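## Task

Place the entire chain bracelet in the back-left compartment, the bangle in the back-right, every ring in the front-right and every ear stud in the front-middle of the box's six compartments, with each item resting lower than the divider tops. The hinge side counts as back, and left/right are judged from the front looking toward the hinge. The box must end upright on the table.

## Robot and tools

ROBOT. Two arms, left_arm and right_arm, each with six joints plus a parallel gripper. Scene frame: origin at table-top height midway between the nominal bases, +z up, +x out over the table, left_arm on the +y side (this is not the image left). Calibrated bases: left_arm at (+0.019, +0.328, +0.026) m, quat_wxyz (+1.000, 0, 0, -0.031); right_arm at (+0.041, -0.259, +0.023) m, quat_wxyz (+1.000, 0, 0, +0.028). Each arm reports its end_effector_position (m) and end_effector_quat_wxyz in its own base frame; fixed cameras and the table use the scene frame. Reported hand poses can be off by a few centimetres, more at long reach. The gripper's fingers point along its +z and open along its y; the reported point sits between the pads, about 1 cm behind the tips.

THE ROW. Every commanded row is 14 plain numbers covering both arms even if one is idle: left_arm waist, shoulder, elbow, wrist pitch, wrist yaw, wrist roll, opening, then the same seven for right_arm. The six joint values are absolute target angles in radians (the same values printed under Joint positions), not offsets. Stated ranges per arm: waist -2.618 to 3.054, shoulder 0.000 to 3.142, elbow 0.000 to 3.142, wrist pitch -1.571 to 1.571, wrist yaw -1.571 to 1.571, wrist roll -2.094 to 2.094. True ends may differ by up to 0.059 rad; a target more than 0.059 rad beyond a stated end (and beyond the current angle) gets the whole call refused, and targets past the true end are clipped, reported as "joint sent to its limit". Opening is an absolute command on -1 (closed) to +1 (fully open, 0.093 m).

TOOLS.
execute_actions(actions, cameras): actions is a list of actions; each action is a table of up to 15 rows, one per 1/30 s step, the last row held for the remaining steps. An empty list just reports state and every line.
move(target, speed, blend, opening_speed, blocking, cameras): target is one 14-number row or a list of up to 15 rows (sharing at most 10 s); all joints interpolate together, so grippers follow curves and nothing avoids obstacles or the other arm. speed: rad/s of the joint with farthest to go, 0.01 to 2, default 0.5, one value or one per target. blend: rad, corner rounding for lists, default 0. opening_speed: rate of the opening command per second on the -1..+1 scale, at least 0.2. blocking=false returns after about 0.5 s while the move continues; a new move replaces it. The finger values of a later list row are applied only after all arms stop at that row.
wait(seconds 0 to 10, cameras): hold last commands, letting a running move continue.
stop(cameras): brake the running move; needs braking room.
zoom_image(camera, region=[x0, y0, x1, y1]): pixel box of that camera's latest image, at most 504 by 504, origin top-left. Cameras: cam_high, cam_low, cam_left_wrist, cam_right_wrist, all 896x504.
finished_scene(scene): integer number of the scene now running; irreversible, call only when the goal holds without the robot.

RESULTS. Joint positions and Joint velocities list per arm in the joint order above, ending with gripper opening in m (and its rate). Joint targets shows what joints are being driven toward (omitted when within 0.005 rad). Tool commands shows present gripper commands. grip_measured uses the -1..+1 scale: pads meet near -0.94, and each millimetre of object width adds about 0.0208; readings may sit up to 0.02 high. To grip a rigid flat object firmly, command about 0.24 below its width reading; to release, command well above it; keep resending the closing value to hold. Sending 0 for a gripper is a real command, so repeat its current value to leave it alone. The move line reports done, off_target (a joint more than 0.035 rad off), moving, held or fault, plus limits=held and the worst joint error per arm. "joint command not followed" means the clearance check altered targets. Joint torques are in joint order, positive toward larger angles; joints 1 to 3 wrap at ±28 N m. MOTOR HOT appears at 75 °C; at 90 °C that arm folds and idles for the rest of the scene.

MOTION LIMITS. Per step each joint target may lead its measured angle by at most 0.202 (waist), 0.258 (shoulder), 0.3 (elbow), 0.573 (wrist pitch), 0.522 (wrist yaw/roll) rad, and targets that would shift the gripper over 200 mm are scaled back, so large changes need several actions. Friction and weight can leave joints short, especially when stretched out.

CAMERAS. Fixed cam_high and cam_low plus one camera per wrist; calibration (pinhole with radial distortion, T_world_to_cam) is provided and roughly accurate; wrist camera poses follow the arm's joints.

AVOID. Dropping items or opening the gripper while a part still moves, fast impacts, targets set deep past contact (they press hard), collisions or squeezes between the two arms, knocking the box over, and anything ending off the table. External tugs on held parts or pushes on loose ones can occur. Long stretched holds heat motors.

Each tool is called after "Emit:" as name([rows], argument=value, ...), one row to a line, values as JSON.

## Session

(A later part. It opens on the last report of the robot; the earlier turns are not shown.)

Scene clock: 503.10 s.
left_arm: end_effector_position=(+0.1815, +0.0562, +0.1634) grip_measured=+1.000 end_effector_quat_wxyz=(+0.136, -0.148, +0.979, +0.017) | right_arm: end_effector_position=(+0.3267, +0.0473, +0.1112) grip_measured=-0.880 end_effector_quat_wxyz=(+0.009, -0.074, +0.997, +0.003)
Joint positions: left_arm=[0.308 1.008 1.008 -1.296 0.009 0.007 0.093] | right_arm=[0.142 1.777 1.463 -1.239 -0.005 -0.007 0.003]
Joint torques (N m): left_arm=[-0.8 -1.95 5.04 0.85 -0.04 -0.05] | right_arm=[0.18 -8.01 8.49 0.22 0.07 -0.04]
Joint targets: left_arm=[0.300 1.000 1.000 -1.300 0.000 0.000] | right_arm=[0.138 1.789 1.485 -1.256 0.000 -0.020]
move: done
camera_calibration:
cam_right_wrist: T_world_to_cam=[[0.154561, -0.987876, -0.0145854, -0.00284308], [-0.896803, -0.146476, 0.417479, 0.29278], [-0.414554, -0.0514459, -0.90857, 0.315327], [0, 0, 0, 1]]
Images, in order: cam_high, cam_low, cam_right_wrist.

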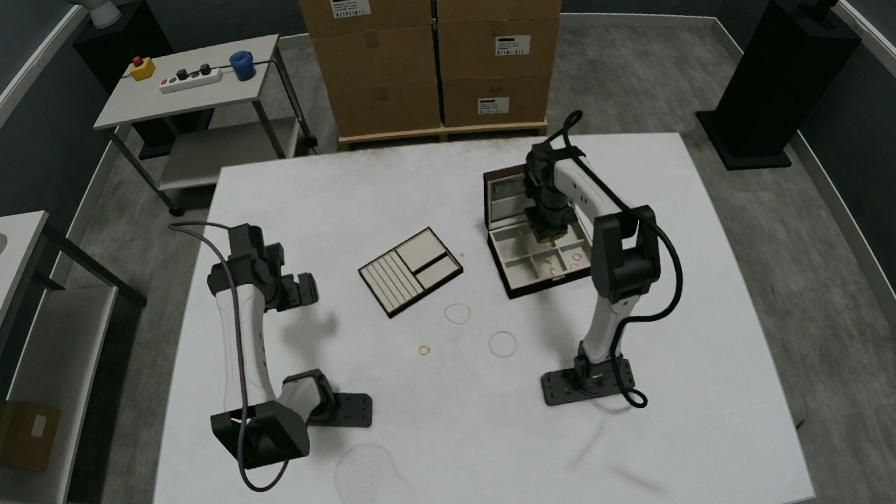

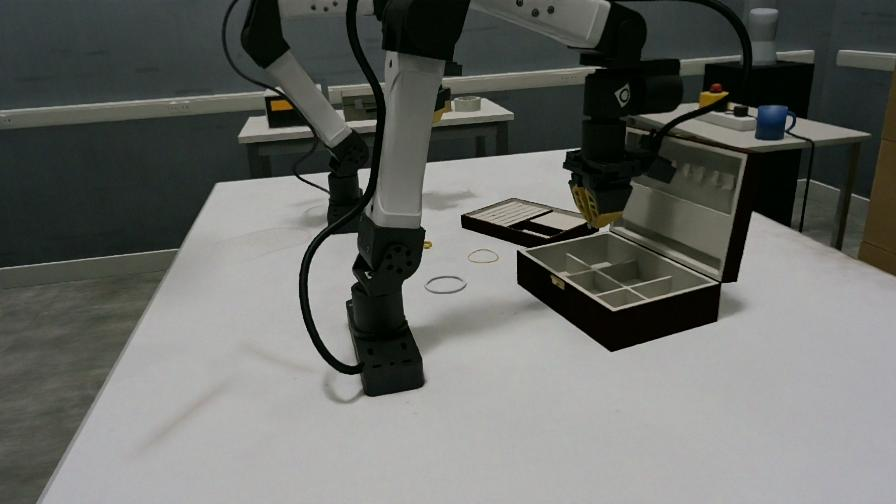

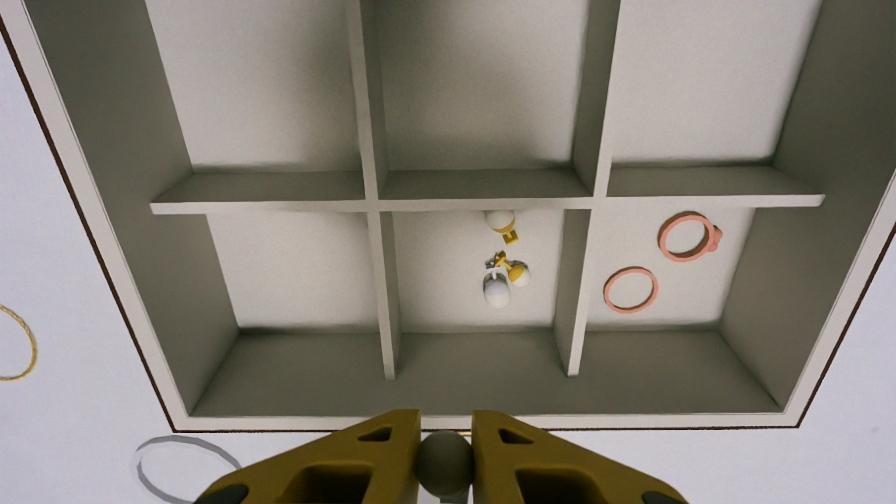

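Emit:
move([
  [0.3,1.0,1.0,-1.3,0,0,1,0.160,1.730,1.200,-1.04,0,0.0,-0.96],
  [0.3,1.0,1.0,-1.3,0,0,1,0.160,1.815,1.056,-0.812,0,0.0,-0.96],
], speed=0.4, blend=[0.05,0], cameras=["cam_low","cam_right_wrist"])

Scene clock: 518.60 s.
left_arm: end_effector_position=(+0.1815, +0.0562, +0.1634) grip_measured=+1.000 end_effector_quat_wxyz=(+0.136, -0.148, +0.979, +0.017) | right_arm: end_effector_position=(+0.2971, +0.0405, +0.0146) grip_measured=-0.880 end_effector_quat_wxyz=(-0.001, -0.080, +0.997, -0.015)
Joint positions: left_arm=[0.308 1.008 1.008 -1.296 0.009 0.007 0.093] | right_arm=[0.153 1.785 1.074 -0.864 0.03 -0.008 0.003]
Joint torques (N m): left_arm=[-0.81 -1.94 5.03 0.85 -0.05 -0.05] | right_arm=[1.13 -5.67 4.01 0.85 -0.25 0.13]
Joint targets: left_arm=[0.300 1.000 1.000 -1.300 0.000 0.000] | right_arm=[0.160 1.815 1.056 -0.812 0.000 0.000]
move: off_target (right_arm); right_arm: the wrist pitch is farthest, 0.052 rad from its target
camera_calibration:
cam_right_wrist: T_world_to_cam=[[0.166407, -0.985858, 0.0198033, -0.0104691], [-0.8874, -0.140971, 0.438917, 0.302226], [-0.429919, -0.0906122, -0.898309, 0.22099], [0, 0, 0, 1]]
Images, in order: cam_low, cam_right_wrist.

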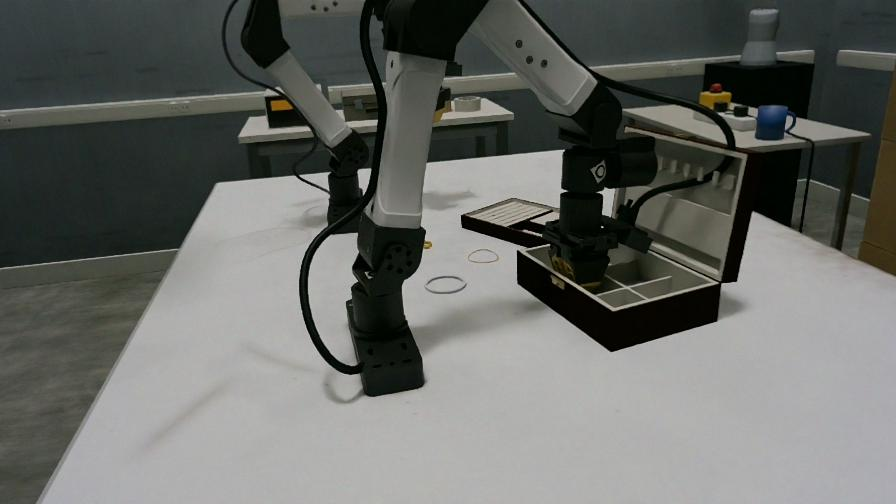

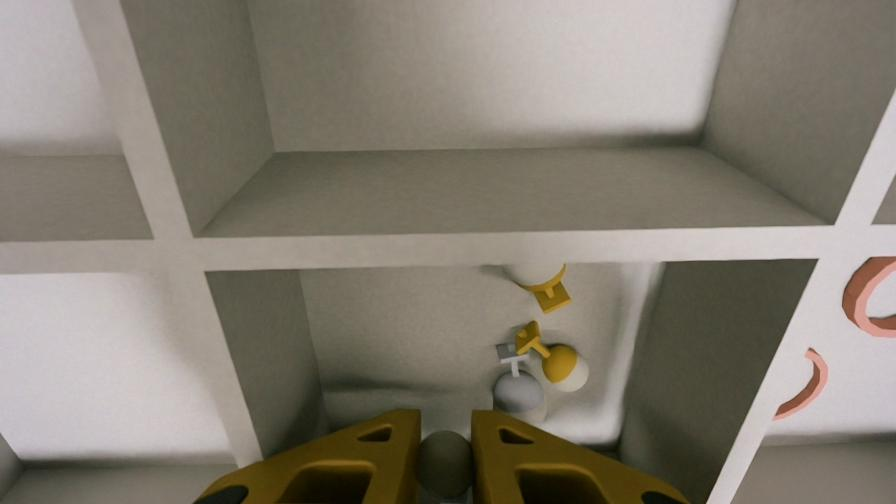

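Emit:
move([
  [0.3,1.0,1.0,-1.3,0,0,1,0.160,1.720,1.210,-1.06,0,0.0,-0.96],
  [0.3,1.0,1.0,-1.3,0,0,1,0.163,1.75,1.315,-1.13,0,1.578,-0.96],
  [0.3,1.0,1.0,-1.3,0,0,1,0.163,1.768,1.262,-1.06,0,1.578,-0.96],
  [0.3,1.0,1.0,-1.3,0,0,1,0.163,1.858,1.108,-0.82,0,1.578,-0.96],
], speed=[0.3,1.2,0.4,0.4], blend=[0,0,0.05,0], cameras=["cam_low","cam_right_wrist"])

Scene clock: 545.63 s.
left_arm: end_effector_position=(+0.1815, +0.0562, +0.1634) grip_measured=+1.000 end_effector_quat_wxyz=(+0.136, -0.148, +0.979, +0.017) | right_arm: end_effector_position=(+0.3102, +0.0477, +0.0050) grip_measured=-0.880 end_effector_quat_wxyz=(+0.002, +0.648, +0.762, -0.003)
Joint positions: left_arm=[0.308 1.008 1.008 -1.296 0.009 0.007 0.093] | right_arm=[0.157 1.849 1.113 -0.837 0.008 1.566 0.003]
Joint torques (N m): left_arm=[-0.81 -1.94 5.03 0.85 -0.04 -0.05] | right_arm=[1.01 -8.1 5.12 0.42 0.01 0.18]
Joint targets: left_arm=[0.300 1.000 1.000 -1.300 0.000 0.000] | right_arm=[0.163 1.858 1.108 -0.820 0.000 1.578]
move: done; blend cut to 0.035 rad at target 3
camera_calibration:
cam_right_wrist: T_world_to_cam=[[-0.985785, -0.167814, -0.008142, 0.313096], [-0.155148, 0.890649, 0.427403, 0.0428297], [-0.0644724, 0.422591, -0.904024, 0.0808346], [0, 0, 0, 1]]
Images, in order: cam_low, cam_right_wrist.

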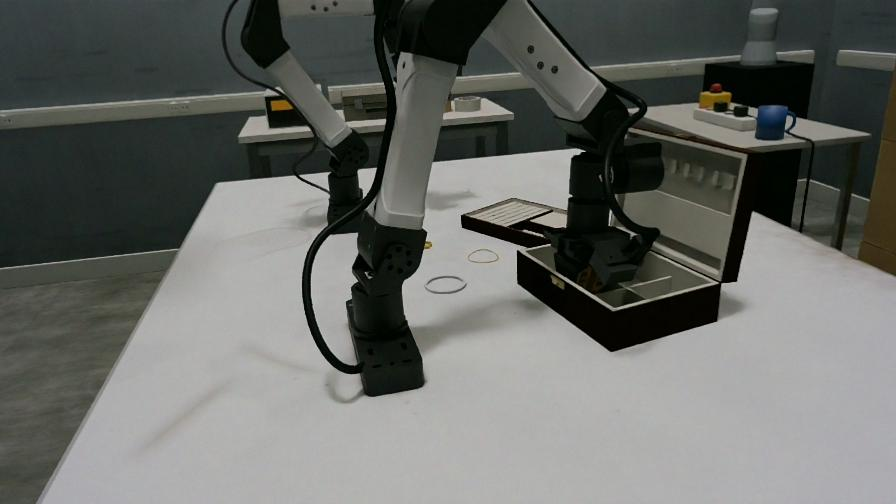

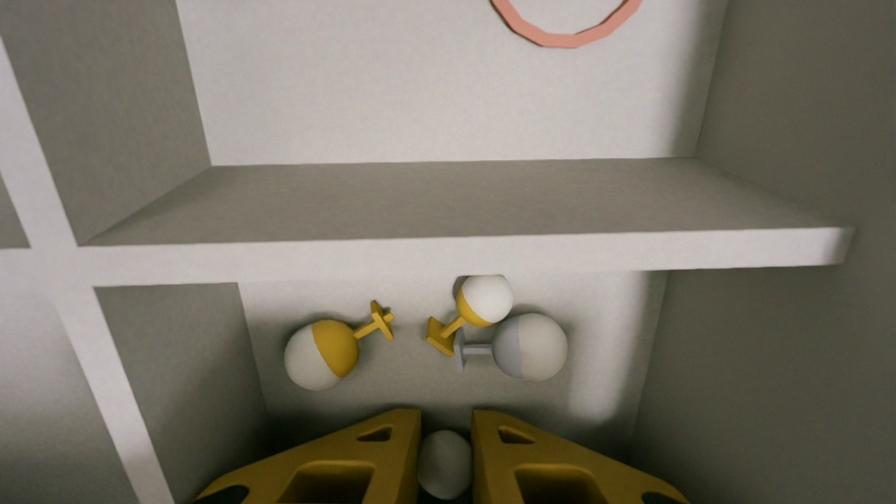

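Emit:
move([
  [0.3,1.0,1.0,-1.3,0,0,1,0.163,1.866,1.09,-0.80,0,1.578,-0.96],
  [0.3,1.0,1.0,-1.3,0,0,1,0.163,1.866,1.09,-0.80,0,1.578,-0.4],
  [0.3,1.0,1.0,-1.3,0,0,1,0.163,1.77,1.265,-1.07,0,1.56,-0.4],
  [0.3,1.0,1.0,-1.3,0,0,1,0.13,1.707,1.456,-1.32,0,1.54,-0.4],
], speed=[0.2,0.3,0.3,0.6], blend=[0,0,0.05,0], opening_speed=0.5, cameras=["cam_low","cam_right_wrist"])

Scene clock: 560.53 s.
left_arm: end_effector_position=(+0.1815, +0.0562, +0.1634) grip_measured=+1.000 end_effector_quat_wxyz=(+0.136, -0.148, +0.979, +0.017) | right_arm: end_effector_position=(+0.3052, +0.0403, +0.1193) grip_measured=-0.402 end_effector_quat_wxyz=(-0.005, +0.651, +0.759, -0.011)
Joint positions: left_arm=[0.308 1.008 1.008 -1.296 0.009 0.007 0.093] | right_arm=[0.135 1.728 1.438 -1.303 0.007 1.553 0.026]
Joint torques (N m): left_arm=[-0.81 -1.94 5.03 0.85 -0.04 -0.05] | right_arm=[0.06 -10.54 7.99 0.03 0.02 -0.07]
Joint targets: left_arm=[0.300 1.000 1.000 -1.300 0.000 0.000] | right_arm=[0.130 1.707 1.456 -1.320 0.000 1.540]
move: done
camera_calibration:
cam_right_wrist: T_world_to_cam=[[-0.987181, -0.159141, 0.0121453, 0.305588], [-0.138625, 0.892653, 0.428899, -0.00551843], [-0.0790968, 0.421718, -0.903271, 0.191334], [0, 0, 0, 1]]
Images, in order: cam_low, cam_right_wrist.

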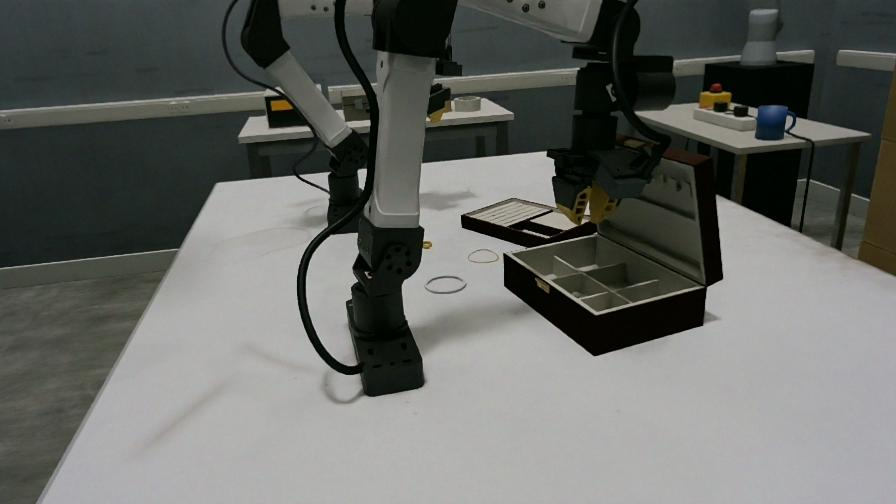

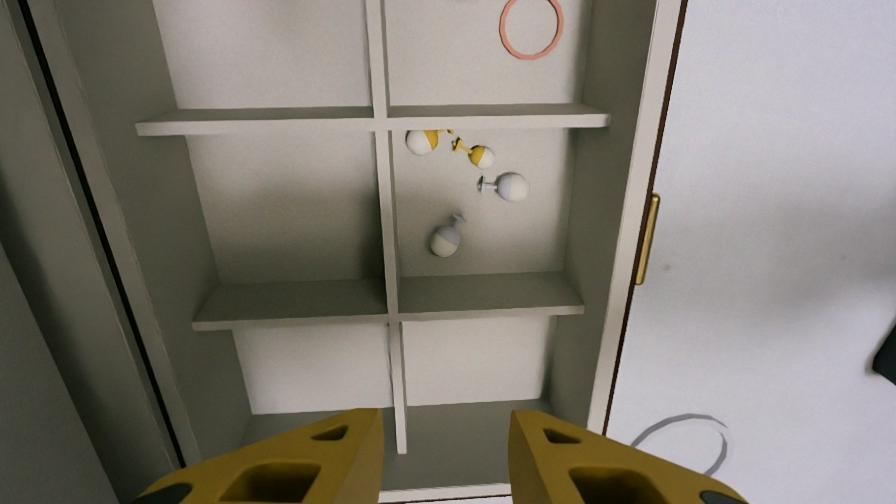

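Emit:
move(target=[0.3,1.0,1.0,-1.3,0,0,1,1.2,1.76,1.42,-1.21,0,0,-0.1], speed=0.9)

Scene clock: 574.37 s.
left_arm: end_effector_position=(+0.1815, +0.0562, +0.1634) grip_measured=+1.000 end_effector_quat_wxyz=(+0.136, -0.148, +0.979, +0.017) | right_arm: end_effector_position=(+0.1174, +0.3019, +0.1114) grip_measured=-0.102 end_effector_quat_wxyz=(+0.012, -0.560, +0.829, +0.006)
Joint positions: left_arm=[0.308 1.008 1.008 -1.296 0.009 0.007 0.093] | right_arm=[1.201 1.746 1.428 -1.226 0.003 0.013 0.04]
Joint torques (N m): left_arm=[-0.83 -1.94 5.04 0.85 -0.04 -0.05] | right_arm=[0.38 -7.6 5.7 0.56 0 -0.06]
Motor temperatures (°C): left_arm=[26 33 35 34 26 27 27] | right_arm=[30 44 42 29 27 25 28]
Joint targets: left_arm=[0.300 1.000 1.000 -1.300 0.000 0.000] | right_arm=[1.200 1.760 1.420 -1.210 0.000 0.000]
move: done
camera_calibration:
cam_left_wrist: T_world_to_cam=[[0.305875, -0.952032, 0.00872972, -0.00341882], [-0.94525, -0.302575, 0.122275, 0.21057], [-0.113768, -0.0456526, -0.992458, 0.266138], [0, 0, 0, 1]]
cam_right_wrist: T_world_to_cam=[[0.930197, -0.36698, -0.00775971, 0.00171417], [-0.331601, -0.84921, 0.410953, 0.288838], [-0.157401, -0.379694, -0.911623, 0.311104], [0, 0, 0, 1]]

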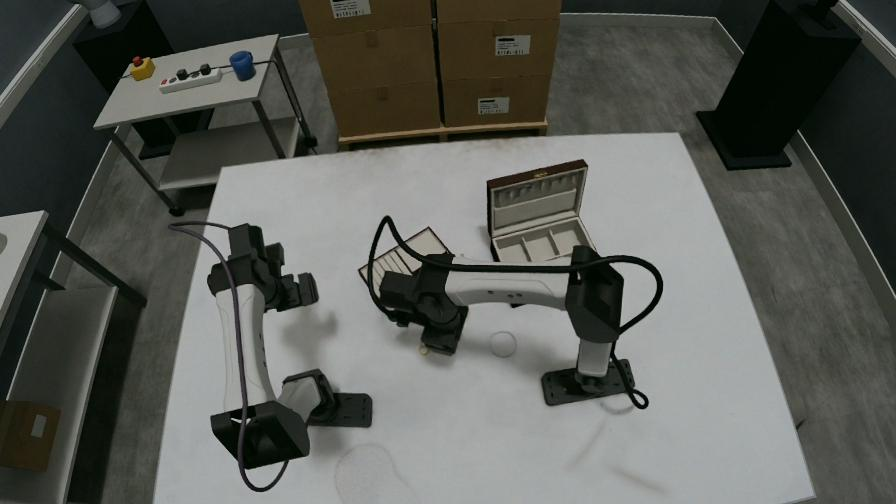

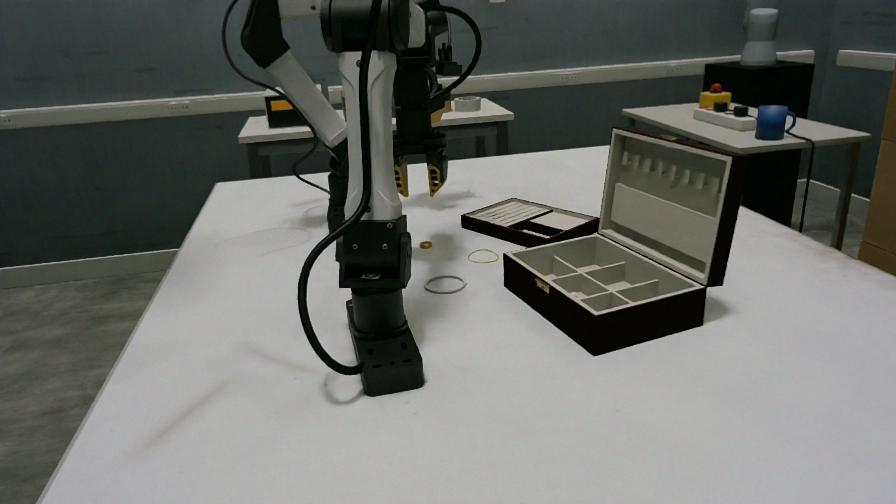

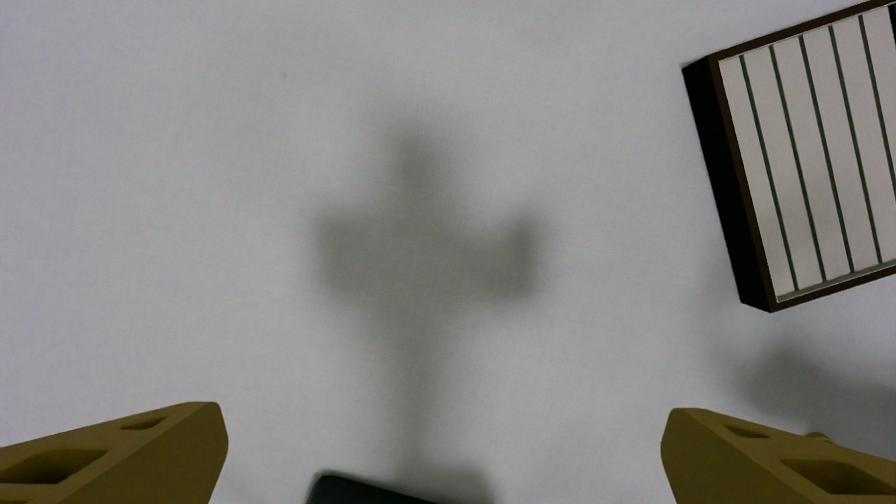

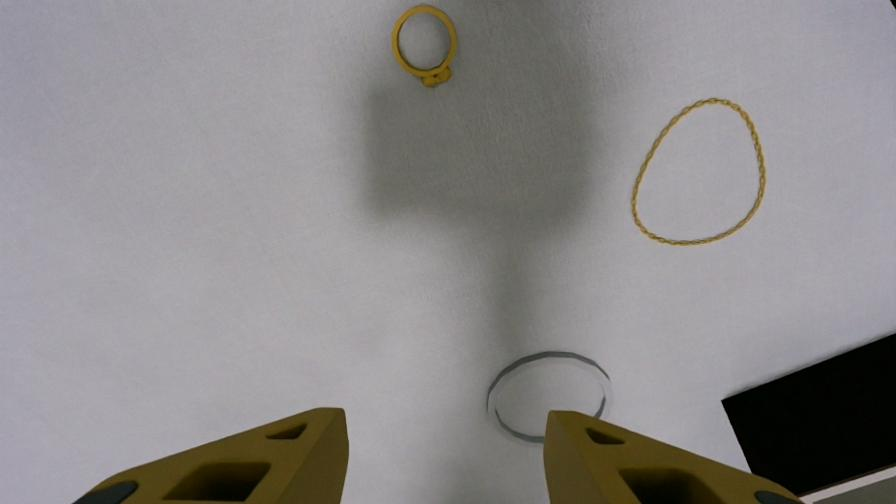

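Emit:
move(target=[0.3,1.0,1.0,-1.3,0,0,1,1.225,2.09,1.605,-1.087,0,-0.3,-0.1], speed=0.6, cameras=["cam_low","cam_right_wrist"])

Scene clock: 603.57 s.
left_arm: end_effector_position=(+0.1815, +0.0562, +0.1634) grip_measured=+1.000 end_effector_quat_wxyz=(+0.136, -0.148, +0.979, +0.017) | right_arm: end_effector_position=(+0.1331, +0.3623, +0.0375) grip_measured=-0.102 end_effector_quat_wxyz=(+0.012, +0.684, -0.729, +0.008)
Joint positions: left_arm=[0.308 1.008 1.008 -1.296 0.009 0.007 0.093] | right_arm=[1.22 2.081 1.585 -1.103 0.003 -0.287 0.04]
Joint torques (N m): left_arm=[-0.8 -1.94 5.03 0.85 -0.05 -0.05] | right_arm=[0.92 -11 8.06 0.45 -0.02 -0.08]
Joint targets: left_arm=[0.300 1.000 1.000 -1.300 0.000 0.000] | right_arm=[1.225 2.090 1.605 -1.087 0.000 -0.300]
move: done
camera_calibration:
cam_right_wrist: T_world_to_cam=[[0.998201, -0.0577411, -0.0161424, -0.112023], [-0.0438468, -0.886685, 0.460291, 0.34906], [-0.0408909, -0.458755, -0.887621, 0.281406], [0, 0, 0, 1]]
Images, in order: cam_low, cam_right_wrist.

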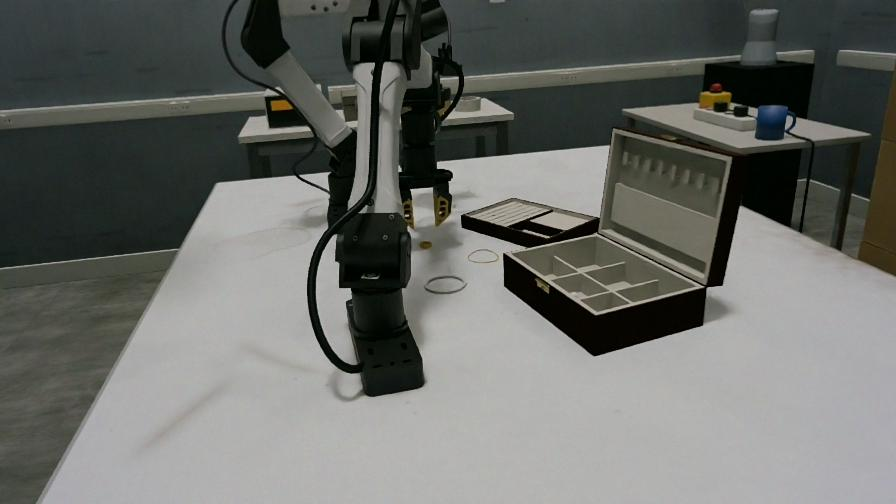

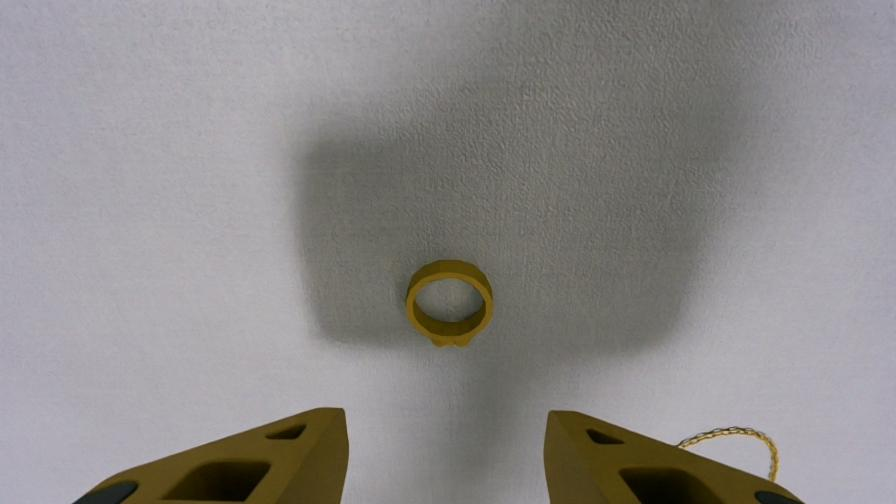

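Emit:
move(target=[0.3,1.0,1.0,-1.3,0,0,1,1.223,2.118,1.468,-0.903,0,-0.3,-0.1], speed=0.3, cameras=["cam_low","cam_right_wrist"])

Scene clock: 616.60 s.
left_arm: end_effector_position=(+0.1815, +0.0562, +0.1634) grip_measured=+1.000 end_effector_quat_wxyz=(+0.136, -0.148, +0.979, +0.017) | right_arm: end_effector_position=(+0.1354, +0.3685, +0.0024) grip_measured=-0.102 end_effector_quat_wxyz=(-0.010, +0.684, -0.729, -0.003)
Joint positions: left_arm=[0.308 1.008 1.008 -1.296 0.009 0.007 0.093] | right_arm=[1.22 2.105 1.474 -0.92 0.003 -0.288 0.04]
Joint torques (N m): left_arm=[-0.8 -1.95 5.03 0.85 -0.04 -0.05] | right_arm=[0.73 -10.58 5.38 0.56 -0.02 -0.08]
Heat: left arm: 35 °C; right arm: 47 °C.
Joint targets: left_arm=[0.300 1.000 1.000 -1.300 0.000 0.000] | right_arm=[1.223 2.118 1.468 -0.903 0.000 -0.300]
move: done
camera_calibration:
cam_right_wrist: T_world_to_cam=[[0.998419, -0.0561808, -0.00178161, -0.115142], [-0.0503019, -0.907187, 0.41771, 0.379368], [-0.0250836, -0.41696, -0.908579, 0.235691], [0, 0, 0, 1]]
Images, in order: cam_low, cam_right_wrist.

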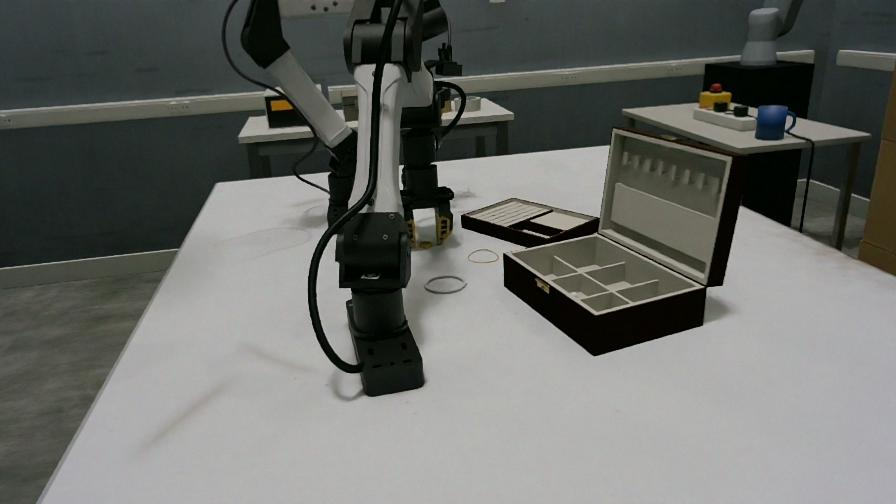

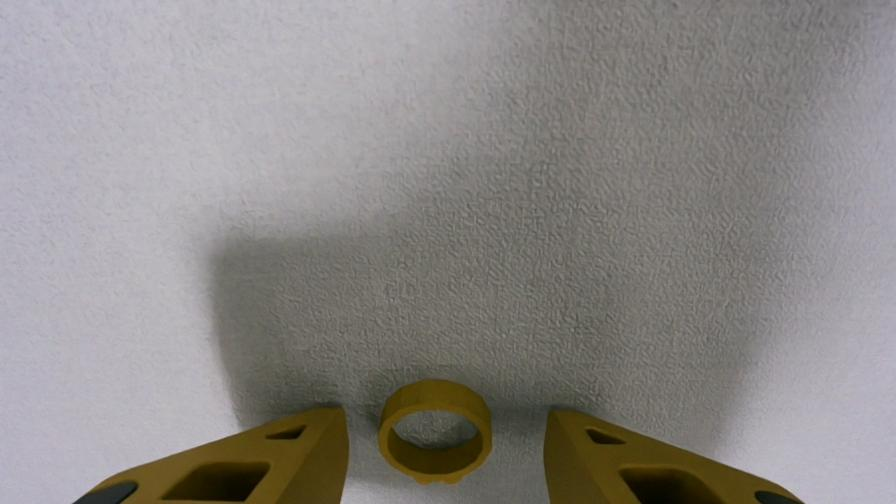

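Emit:
move([
  [0.3,1.0,1.0,-1.3,0,0,1,1.221,2.135,1.463,-0.887,0,-0.3,-0.1],
  [0.3,1.0,1.0,-1.3,0,0,1,1.221,2.135,1.463,-0.887,0,-0.3,-0.78],
], speed=0.2, opening_speed=0.5, cameras=["cam_low","cam_right_wrist"])

Scene clock: 628.77 s.
left_arm: end_effector_position=(+0.1815, +0.0562, +0.1634) grip_measured=+1.000 end_effector_quat_wxyz=(+0.136, -0.148, +0.979, +0.017) | right_arm: end_effector_position=(+0.1360, +0.3701, +0.0001) grip_measured=-0.634 end_effector_quat_wxyz=(-0.011, +0.685, -0.729, -0.004)
Joint positions: left_arm=[0.308 1.008 1.008 -1.296 0.009 0.007 0.093] | right_arm=[1.22 2.111 1.474 -0.91 0.003 -0.289 0.015]
Joint torques (N m): left_arm=[-0.8 -1.94 5.03 0.85 -0.05 -0.05] | right_arm=[0.57 -9.65 4.9 0.63 -0.02 -0.07]
Motor temperatures (°C): left_arm=[26 33 35 33 26 27 27] | right_arm=[30 49 40 29 27 25 28]
Joint targets: left_arm=[0.300 1.000 1.000 -1.300 0.000 0.000] | right_arm=[1.221 2.135 1.463 -0.887 0.000 -0.300]
move: done
camera_calibration:
cam_right_wrist: T_world_to_cam=[[0.998463, -0.0554149, -0.000656685, -0.115949], [-0.0501612, -0.908712, 0.414398, 0.382439], [-0.0235606, -0.413728, -0.910096, 0.232846], [0, 0, 0, 1]]
Images, in order: cam_low, cam_right_wrist.

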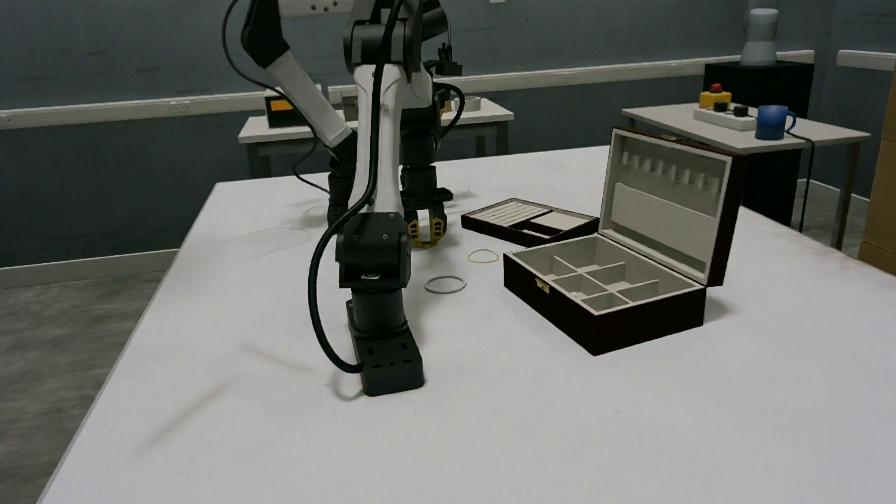

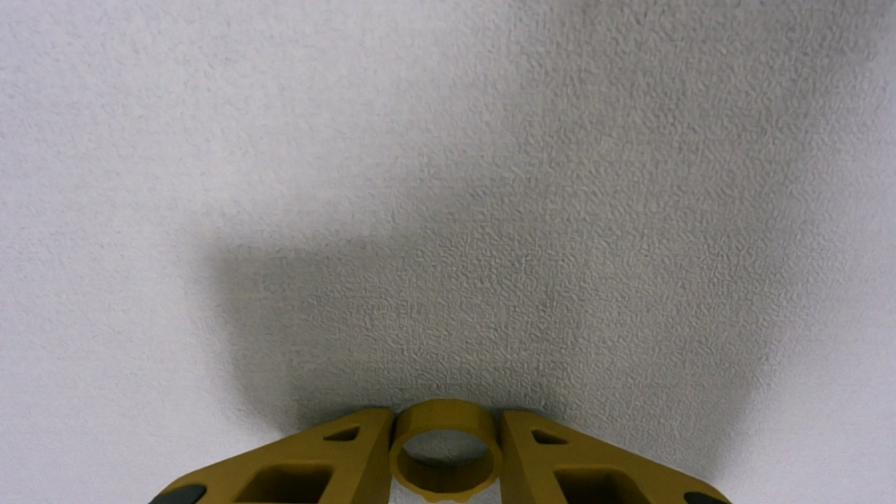

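Emit:
move([
  [0.3,1.0,1.0,-1.3,0,0,1,1.221,2.04,1.71,-1.22,0,-0.3,-0.78],
  [0.3,1.0,1.0,-1.3,0,0,1,-0.13,1.705,1.43,-1.275,0,0.5,-0.78],
], speed=[0.4,0.8], blend=[0.05,0])

Scene clock: 650.33 s.
left_arm: end_effector_position=(+0.1815, +0.0562, +0.1634) grip_measured=+1.000 end_effector_quat_wxyz=(+0.136, -0.148, +0.979, +0.017) | right_arm: end_effector_position=(+0.3157, -0.0424, +0.1182) grip_measured=-0.652 end_effector_quat_wxyz=(+0.009, +0.306, +0.952, +0.002)
Joint positions: left_arm=[0.308 1.008 1.008 -1.296 0.009 0.007 0.093] | right_arm=[-0.134 1.732 1.438 -1.259 -0.001 0.487 0.014]
Joint torques (N m): left_arm=[-0.81 -1.94 5.03 0.85 -0.04 -0.05] | right_arm=[0.85 -11.28 5.65 0.22 0.07 0.18]
Joint targets: left_arm=[0.300 1.000 1.000 -1.300 0.000 0.000] | right_arm=[-0.130 1.705 1.430 -1.275 0.000 0.500]
move: done
camera_calibration:
cam_left_wrist: T_world_to_cam=[[0.305875, -0.952032, 0.00872972, -0.00341882], [-0.94525, -0.302575, 0.122275, 0.21057], [-0.113768, -0.0456526, -0.992458, 0.266138], [0, 0, 0, 1]]
cam_right_wrist: T_world_to_cam=[[-0.576253, -0.817031, -0.0198229, 0.148919], [-0.746032, 0.515964, 0.420972, 0.246932], [-0.333719, 0.257375, -0.906857, 0.29993], [0, 0, 0, 1]]

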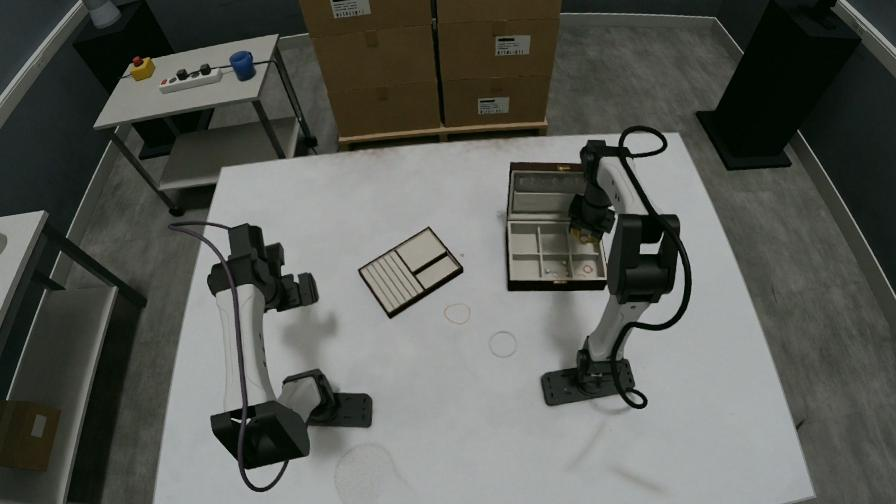

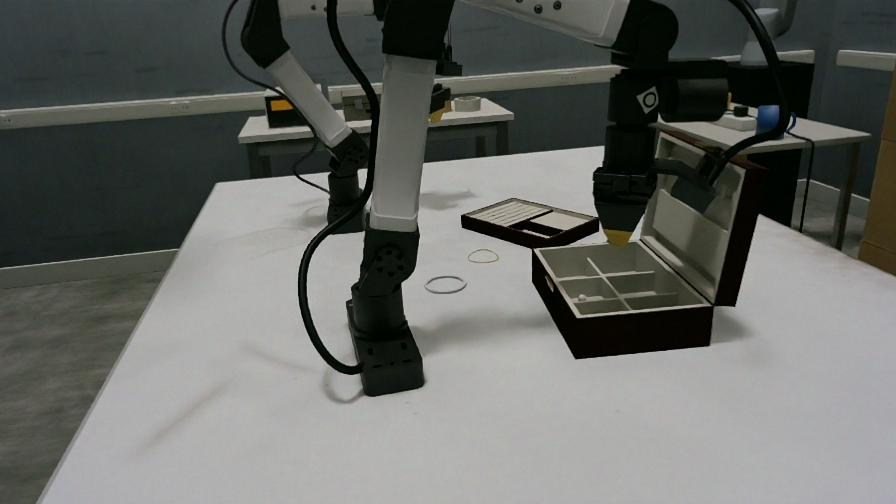

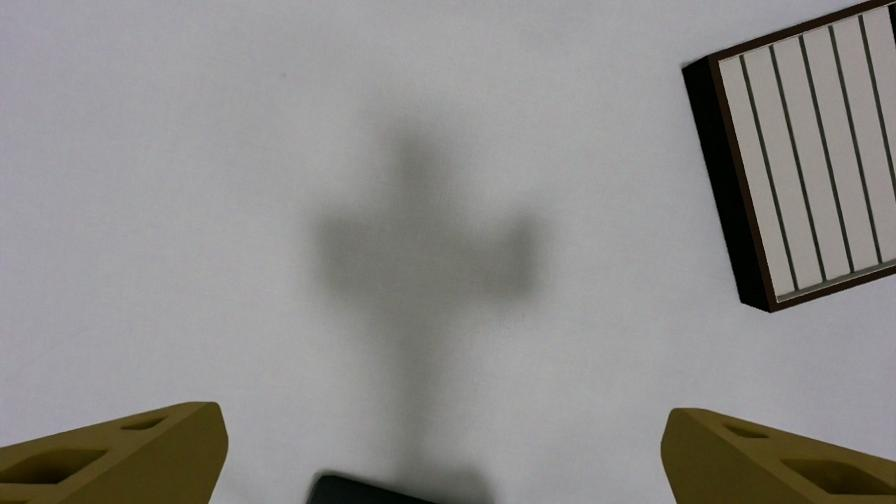

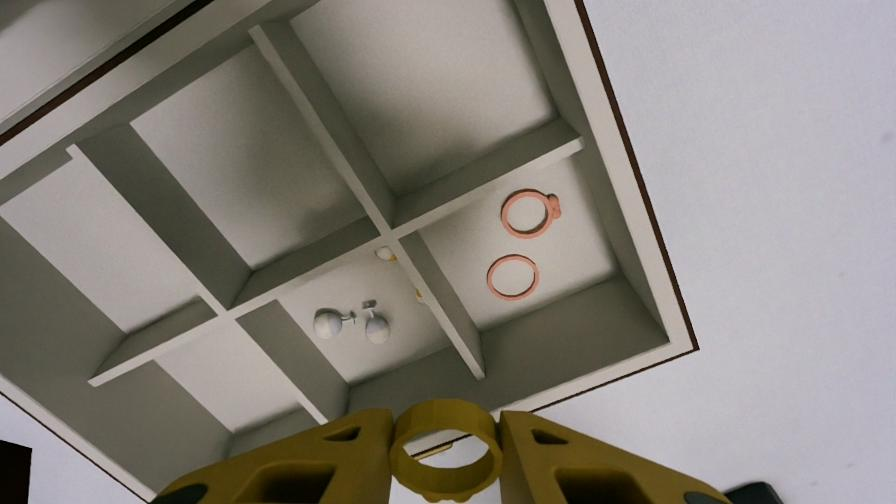

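Emit:
move(target=[0.3,1.0,1.0,-1.3,0,0,1,-0.19,1.69,1.205,-1.07,0,0.76,-0.78], speed=0.5, cameras=["cam_low","cam_right_wrist"])

Scene clock: 685.23 s.
left_arm: end_effector_position=(+0.1815, +0.0562, +0.1634) grip_measured=+1.000 end_effector_quat_wxyz=(+0.136, -0.148, +0.979, +0.017) | right_arm: end_effector_position=(+0.2914, -0.0543, +0.0659) grip_measured=-0.652 end_effector_quat_wxyz=(-0.011, +0.449, +0.893, -0.002)
Joint positions: left_arm=[0.308 1.008 1.008 -1.296 0.009 0.007 0.093] | right_arm=[-0.185 1.717 1.211 -1.087 -0.001 0.747 0.014]
Joint torques (N m): left_arm=[-0.81 -1.94 5.03 0.85 -0.04 -0.05] | right_arm=[0.06 -10.84 5.57 0.45 0.08 0.19]
Joint targets: left_arm=[0.300 1.000 1.000 -1.300 0.000 0.000] | right_arm=[-0.190 1.690 1.205 -1.070 0.000 0.760]
move: done
camera_calibration:
cam_right_wrist: T_world_to_cam=[[-0.79891, -0.601438, 0.00389653, 0.199197], [-0.535527, 0.714278, 0.450574, 0.204426], [-0.273776, 0.357882, -0.89273, 0.234513], [0, 0, 0, 1]]
Images, in order: cam_low, cam_right_wrist.

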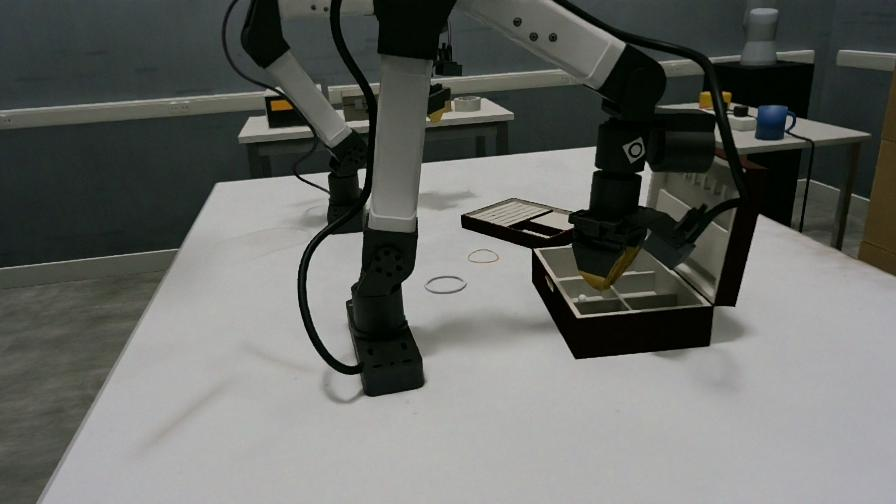

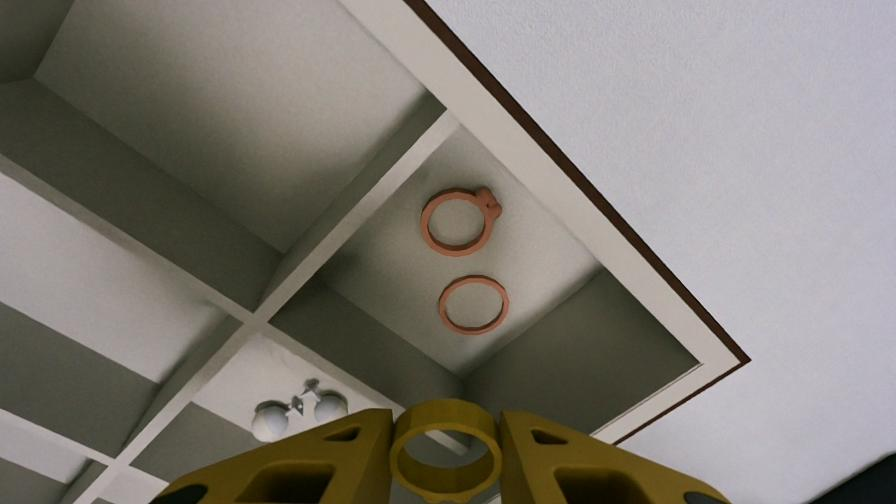

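Emit:
move(target=[0.3,1.0,1.0,-1.3,0,0,1,-0.19,1.773,1.043,-0.835,0,0.76,-0.78], speed=0.3, cameras=["cam_low","cam_right_wrist"])

Scene clock: 697.60 s.
left_arm: end_effector_position=(+0.1815, +0.0562, +0.1634) grip_measured=+1.000 end_effector_quat_wxyz=(+0.136, -0.148, +0.979, +0.017) | right_arm: end_effector_position=(+0.2908, -0.0542, +0.0170) grip_measured=-0.652 end_effector_quat_wxyz=(+0.002, +0.450, +0.893, +0.001)
Joint positions: left_arm=[0.308 1.008 1.008 -1.296 0.009 0.007 0.093] | right_arm=[-0.185 1.759 1.052 -0.859 -0.001 0.748 0.014]
Joint torques (N m): left_arm=[-0.8 -1.94 5.04 0.85 -0.05 -0.05] | right_arm=[0.06 -6.94 4.94 0.62 0.1 0.18]
Joint targets: left_arm=[0.300 1.000 1.000 -1.300 0.000 0.000] | right_arm=[-0.190 1.773 1.043 -0.835 0.000 0.760]
move: done
camera_calibration:
cam_right_wrist: T_world_to_cam=[[-0.799226, -0.600859, -0.0143523, 0.199374], [-0.546868, 0.717088, 0.432112, 0.229905], [-0.249347, 0.353204, -0.901706, 0.183409], [0, 0, 0, 1]]
Images, in order: cam_low, cam_right_wrist.

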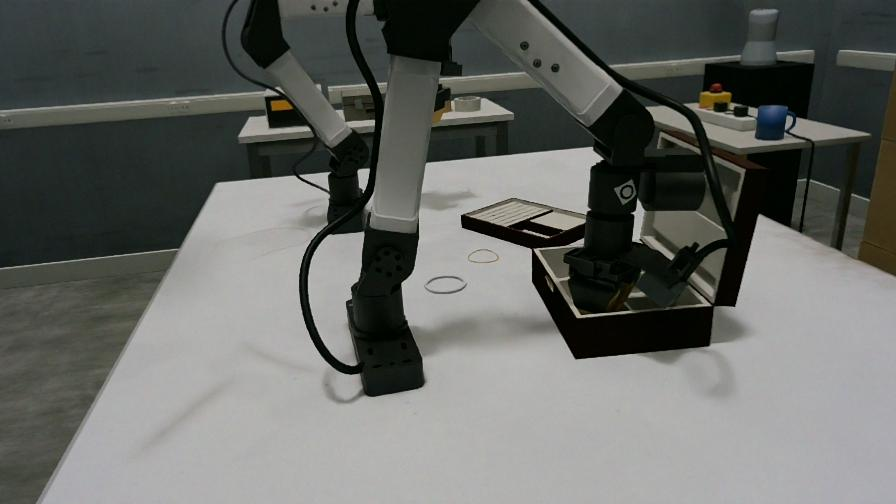

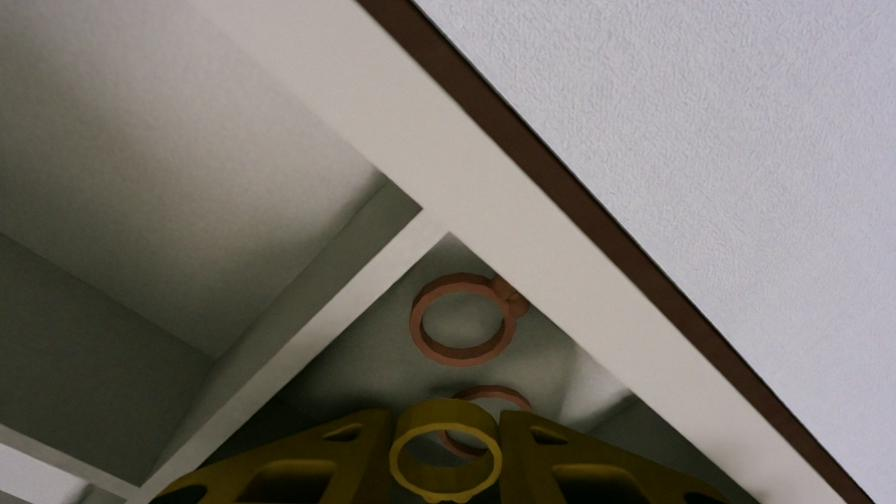

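Emit:
move(target=[0.3,1.0,1.0,-1.3,0,0,1,-0.19,1.802,1.048,-0.815,0,0.76,-0.78], speed=0.2, cameras=["cam_right_wrist"])

Scene clock: 705.57 s.
left_arm: end_effector_position=(+0.1815, +0.0562, +0.1634) grip_measured=+1.000 end_effector_quat_wxyz=(+0.136, -0.148, +0.979, +0.017) | right_arm: end_effector_position=(+0.2915, -0.0566, +0.0136) grip_measured=-0.652 end_effector_quat_wxyz=(+0.002, +0.452, +0.892, -0.001)
Joint positions: left_arm=[0.308 1.008 1.008 -1.296 0.009 0.007 0.093] | right_arm=[-0.19 1.77 1.051 -0.849 0.004 0.748 0.014]
Joint torques (N m): left_arm=[-0.81 -1.95 5.03 0.85 -0.04 -0.05] | right_arm=[0.43 -5.33 5.37 0.69 0.03 0.18]
Joint targets: left_arm=[0.300 1.000 1.000 -1.300 0.000 0.000] | right_arm=[-0.190 1.802 1.048 -0.815 0.000 0.760]
move: done
camera_calibration:
cam_right_wrist: T_world_to_cam=[[-0.802241, -0.596927, -0.00940832, 0.19948], [-0.54208, 0.721746, 0.430386, 0.232292], [-0.250118, 0.350373, -0.902596, 0.181489], [0, 0, 0, 1]]
Images, in order: cam_right_wrist.

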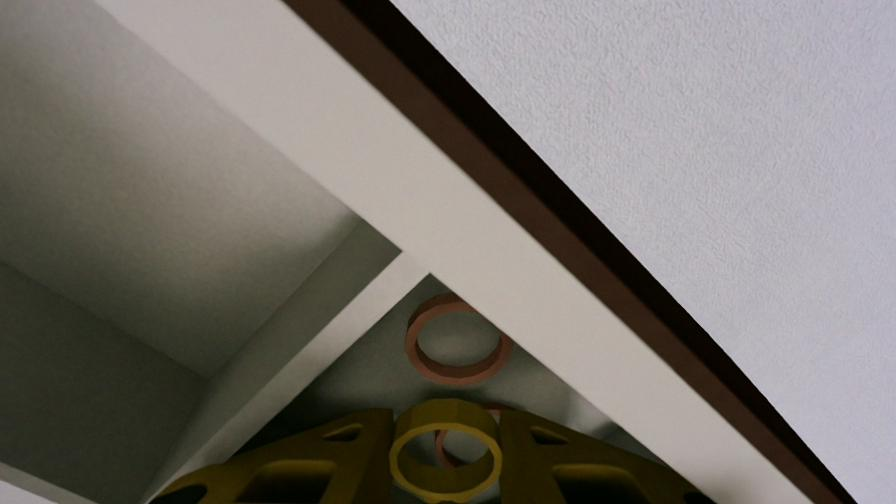

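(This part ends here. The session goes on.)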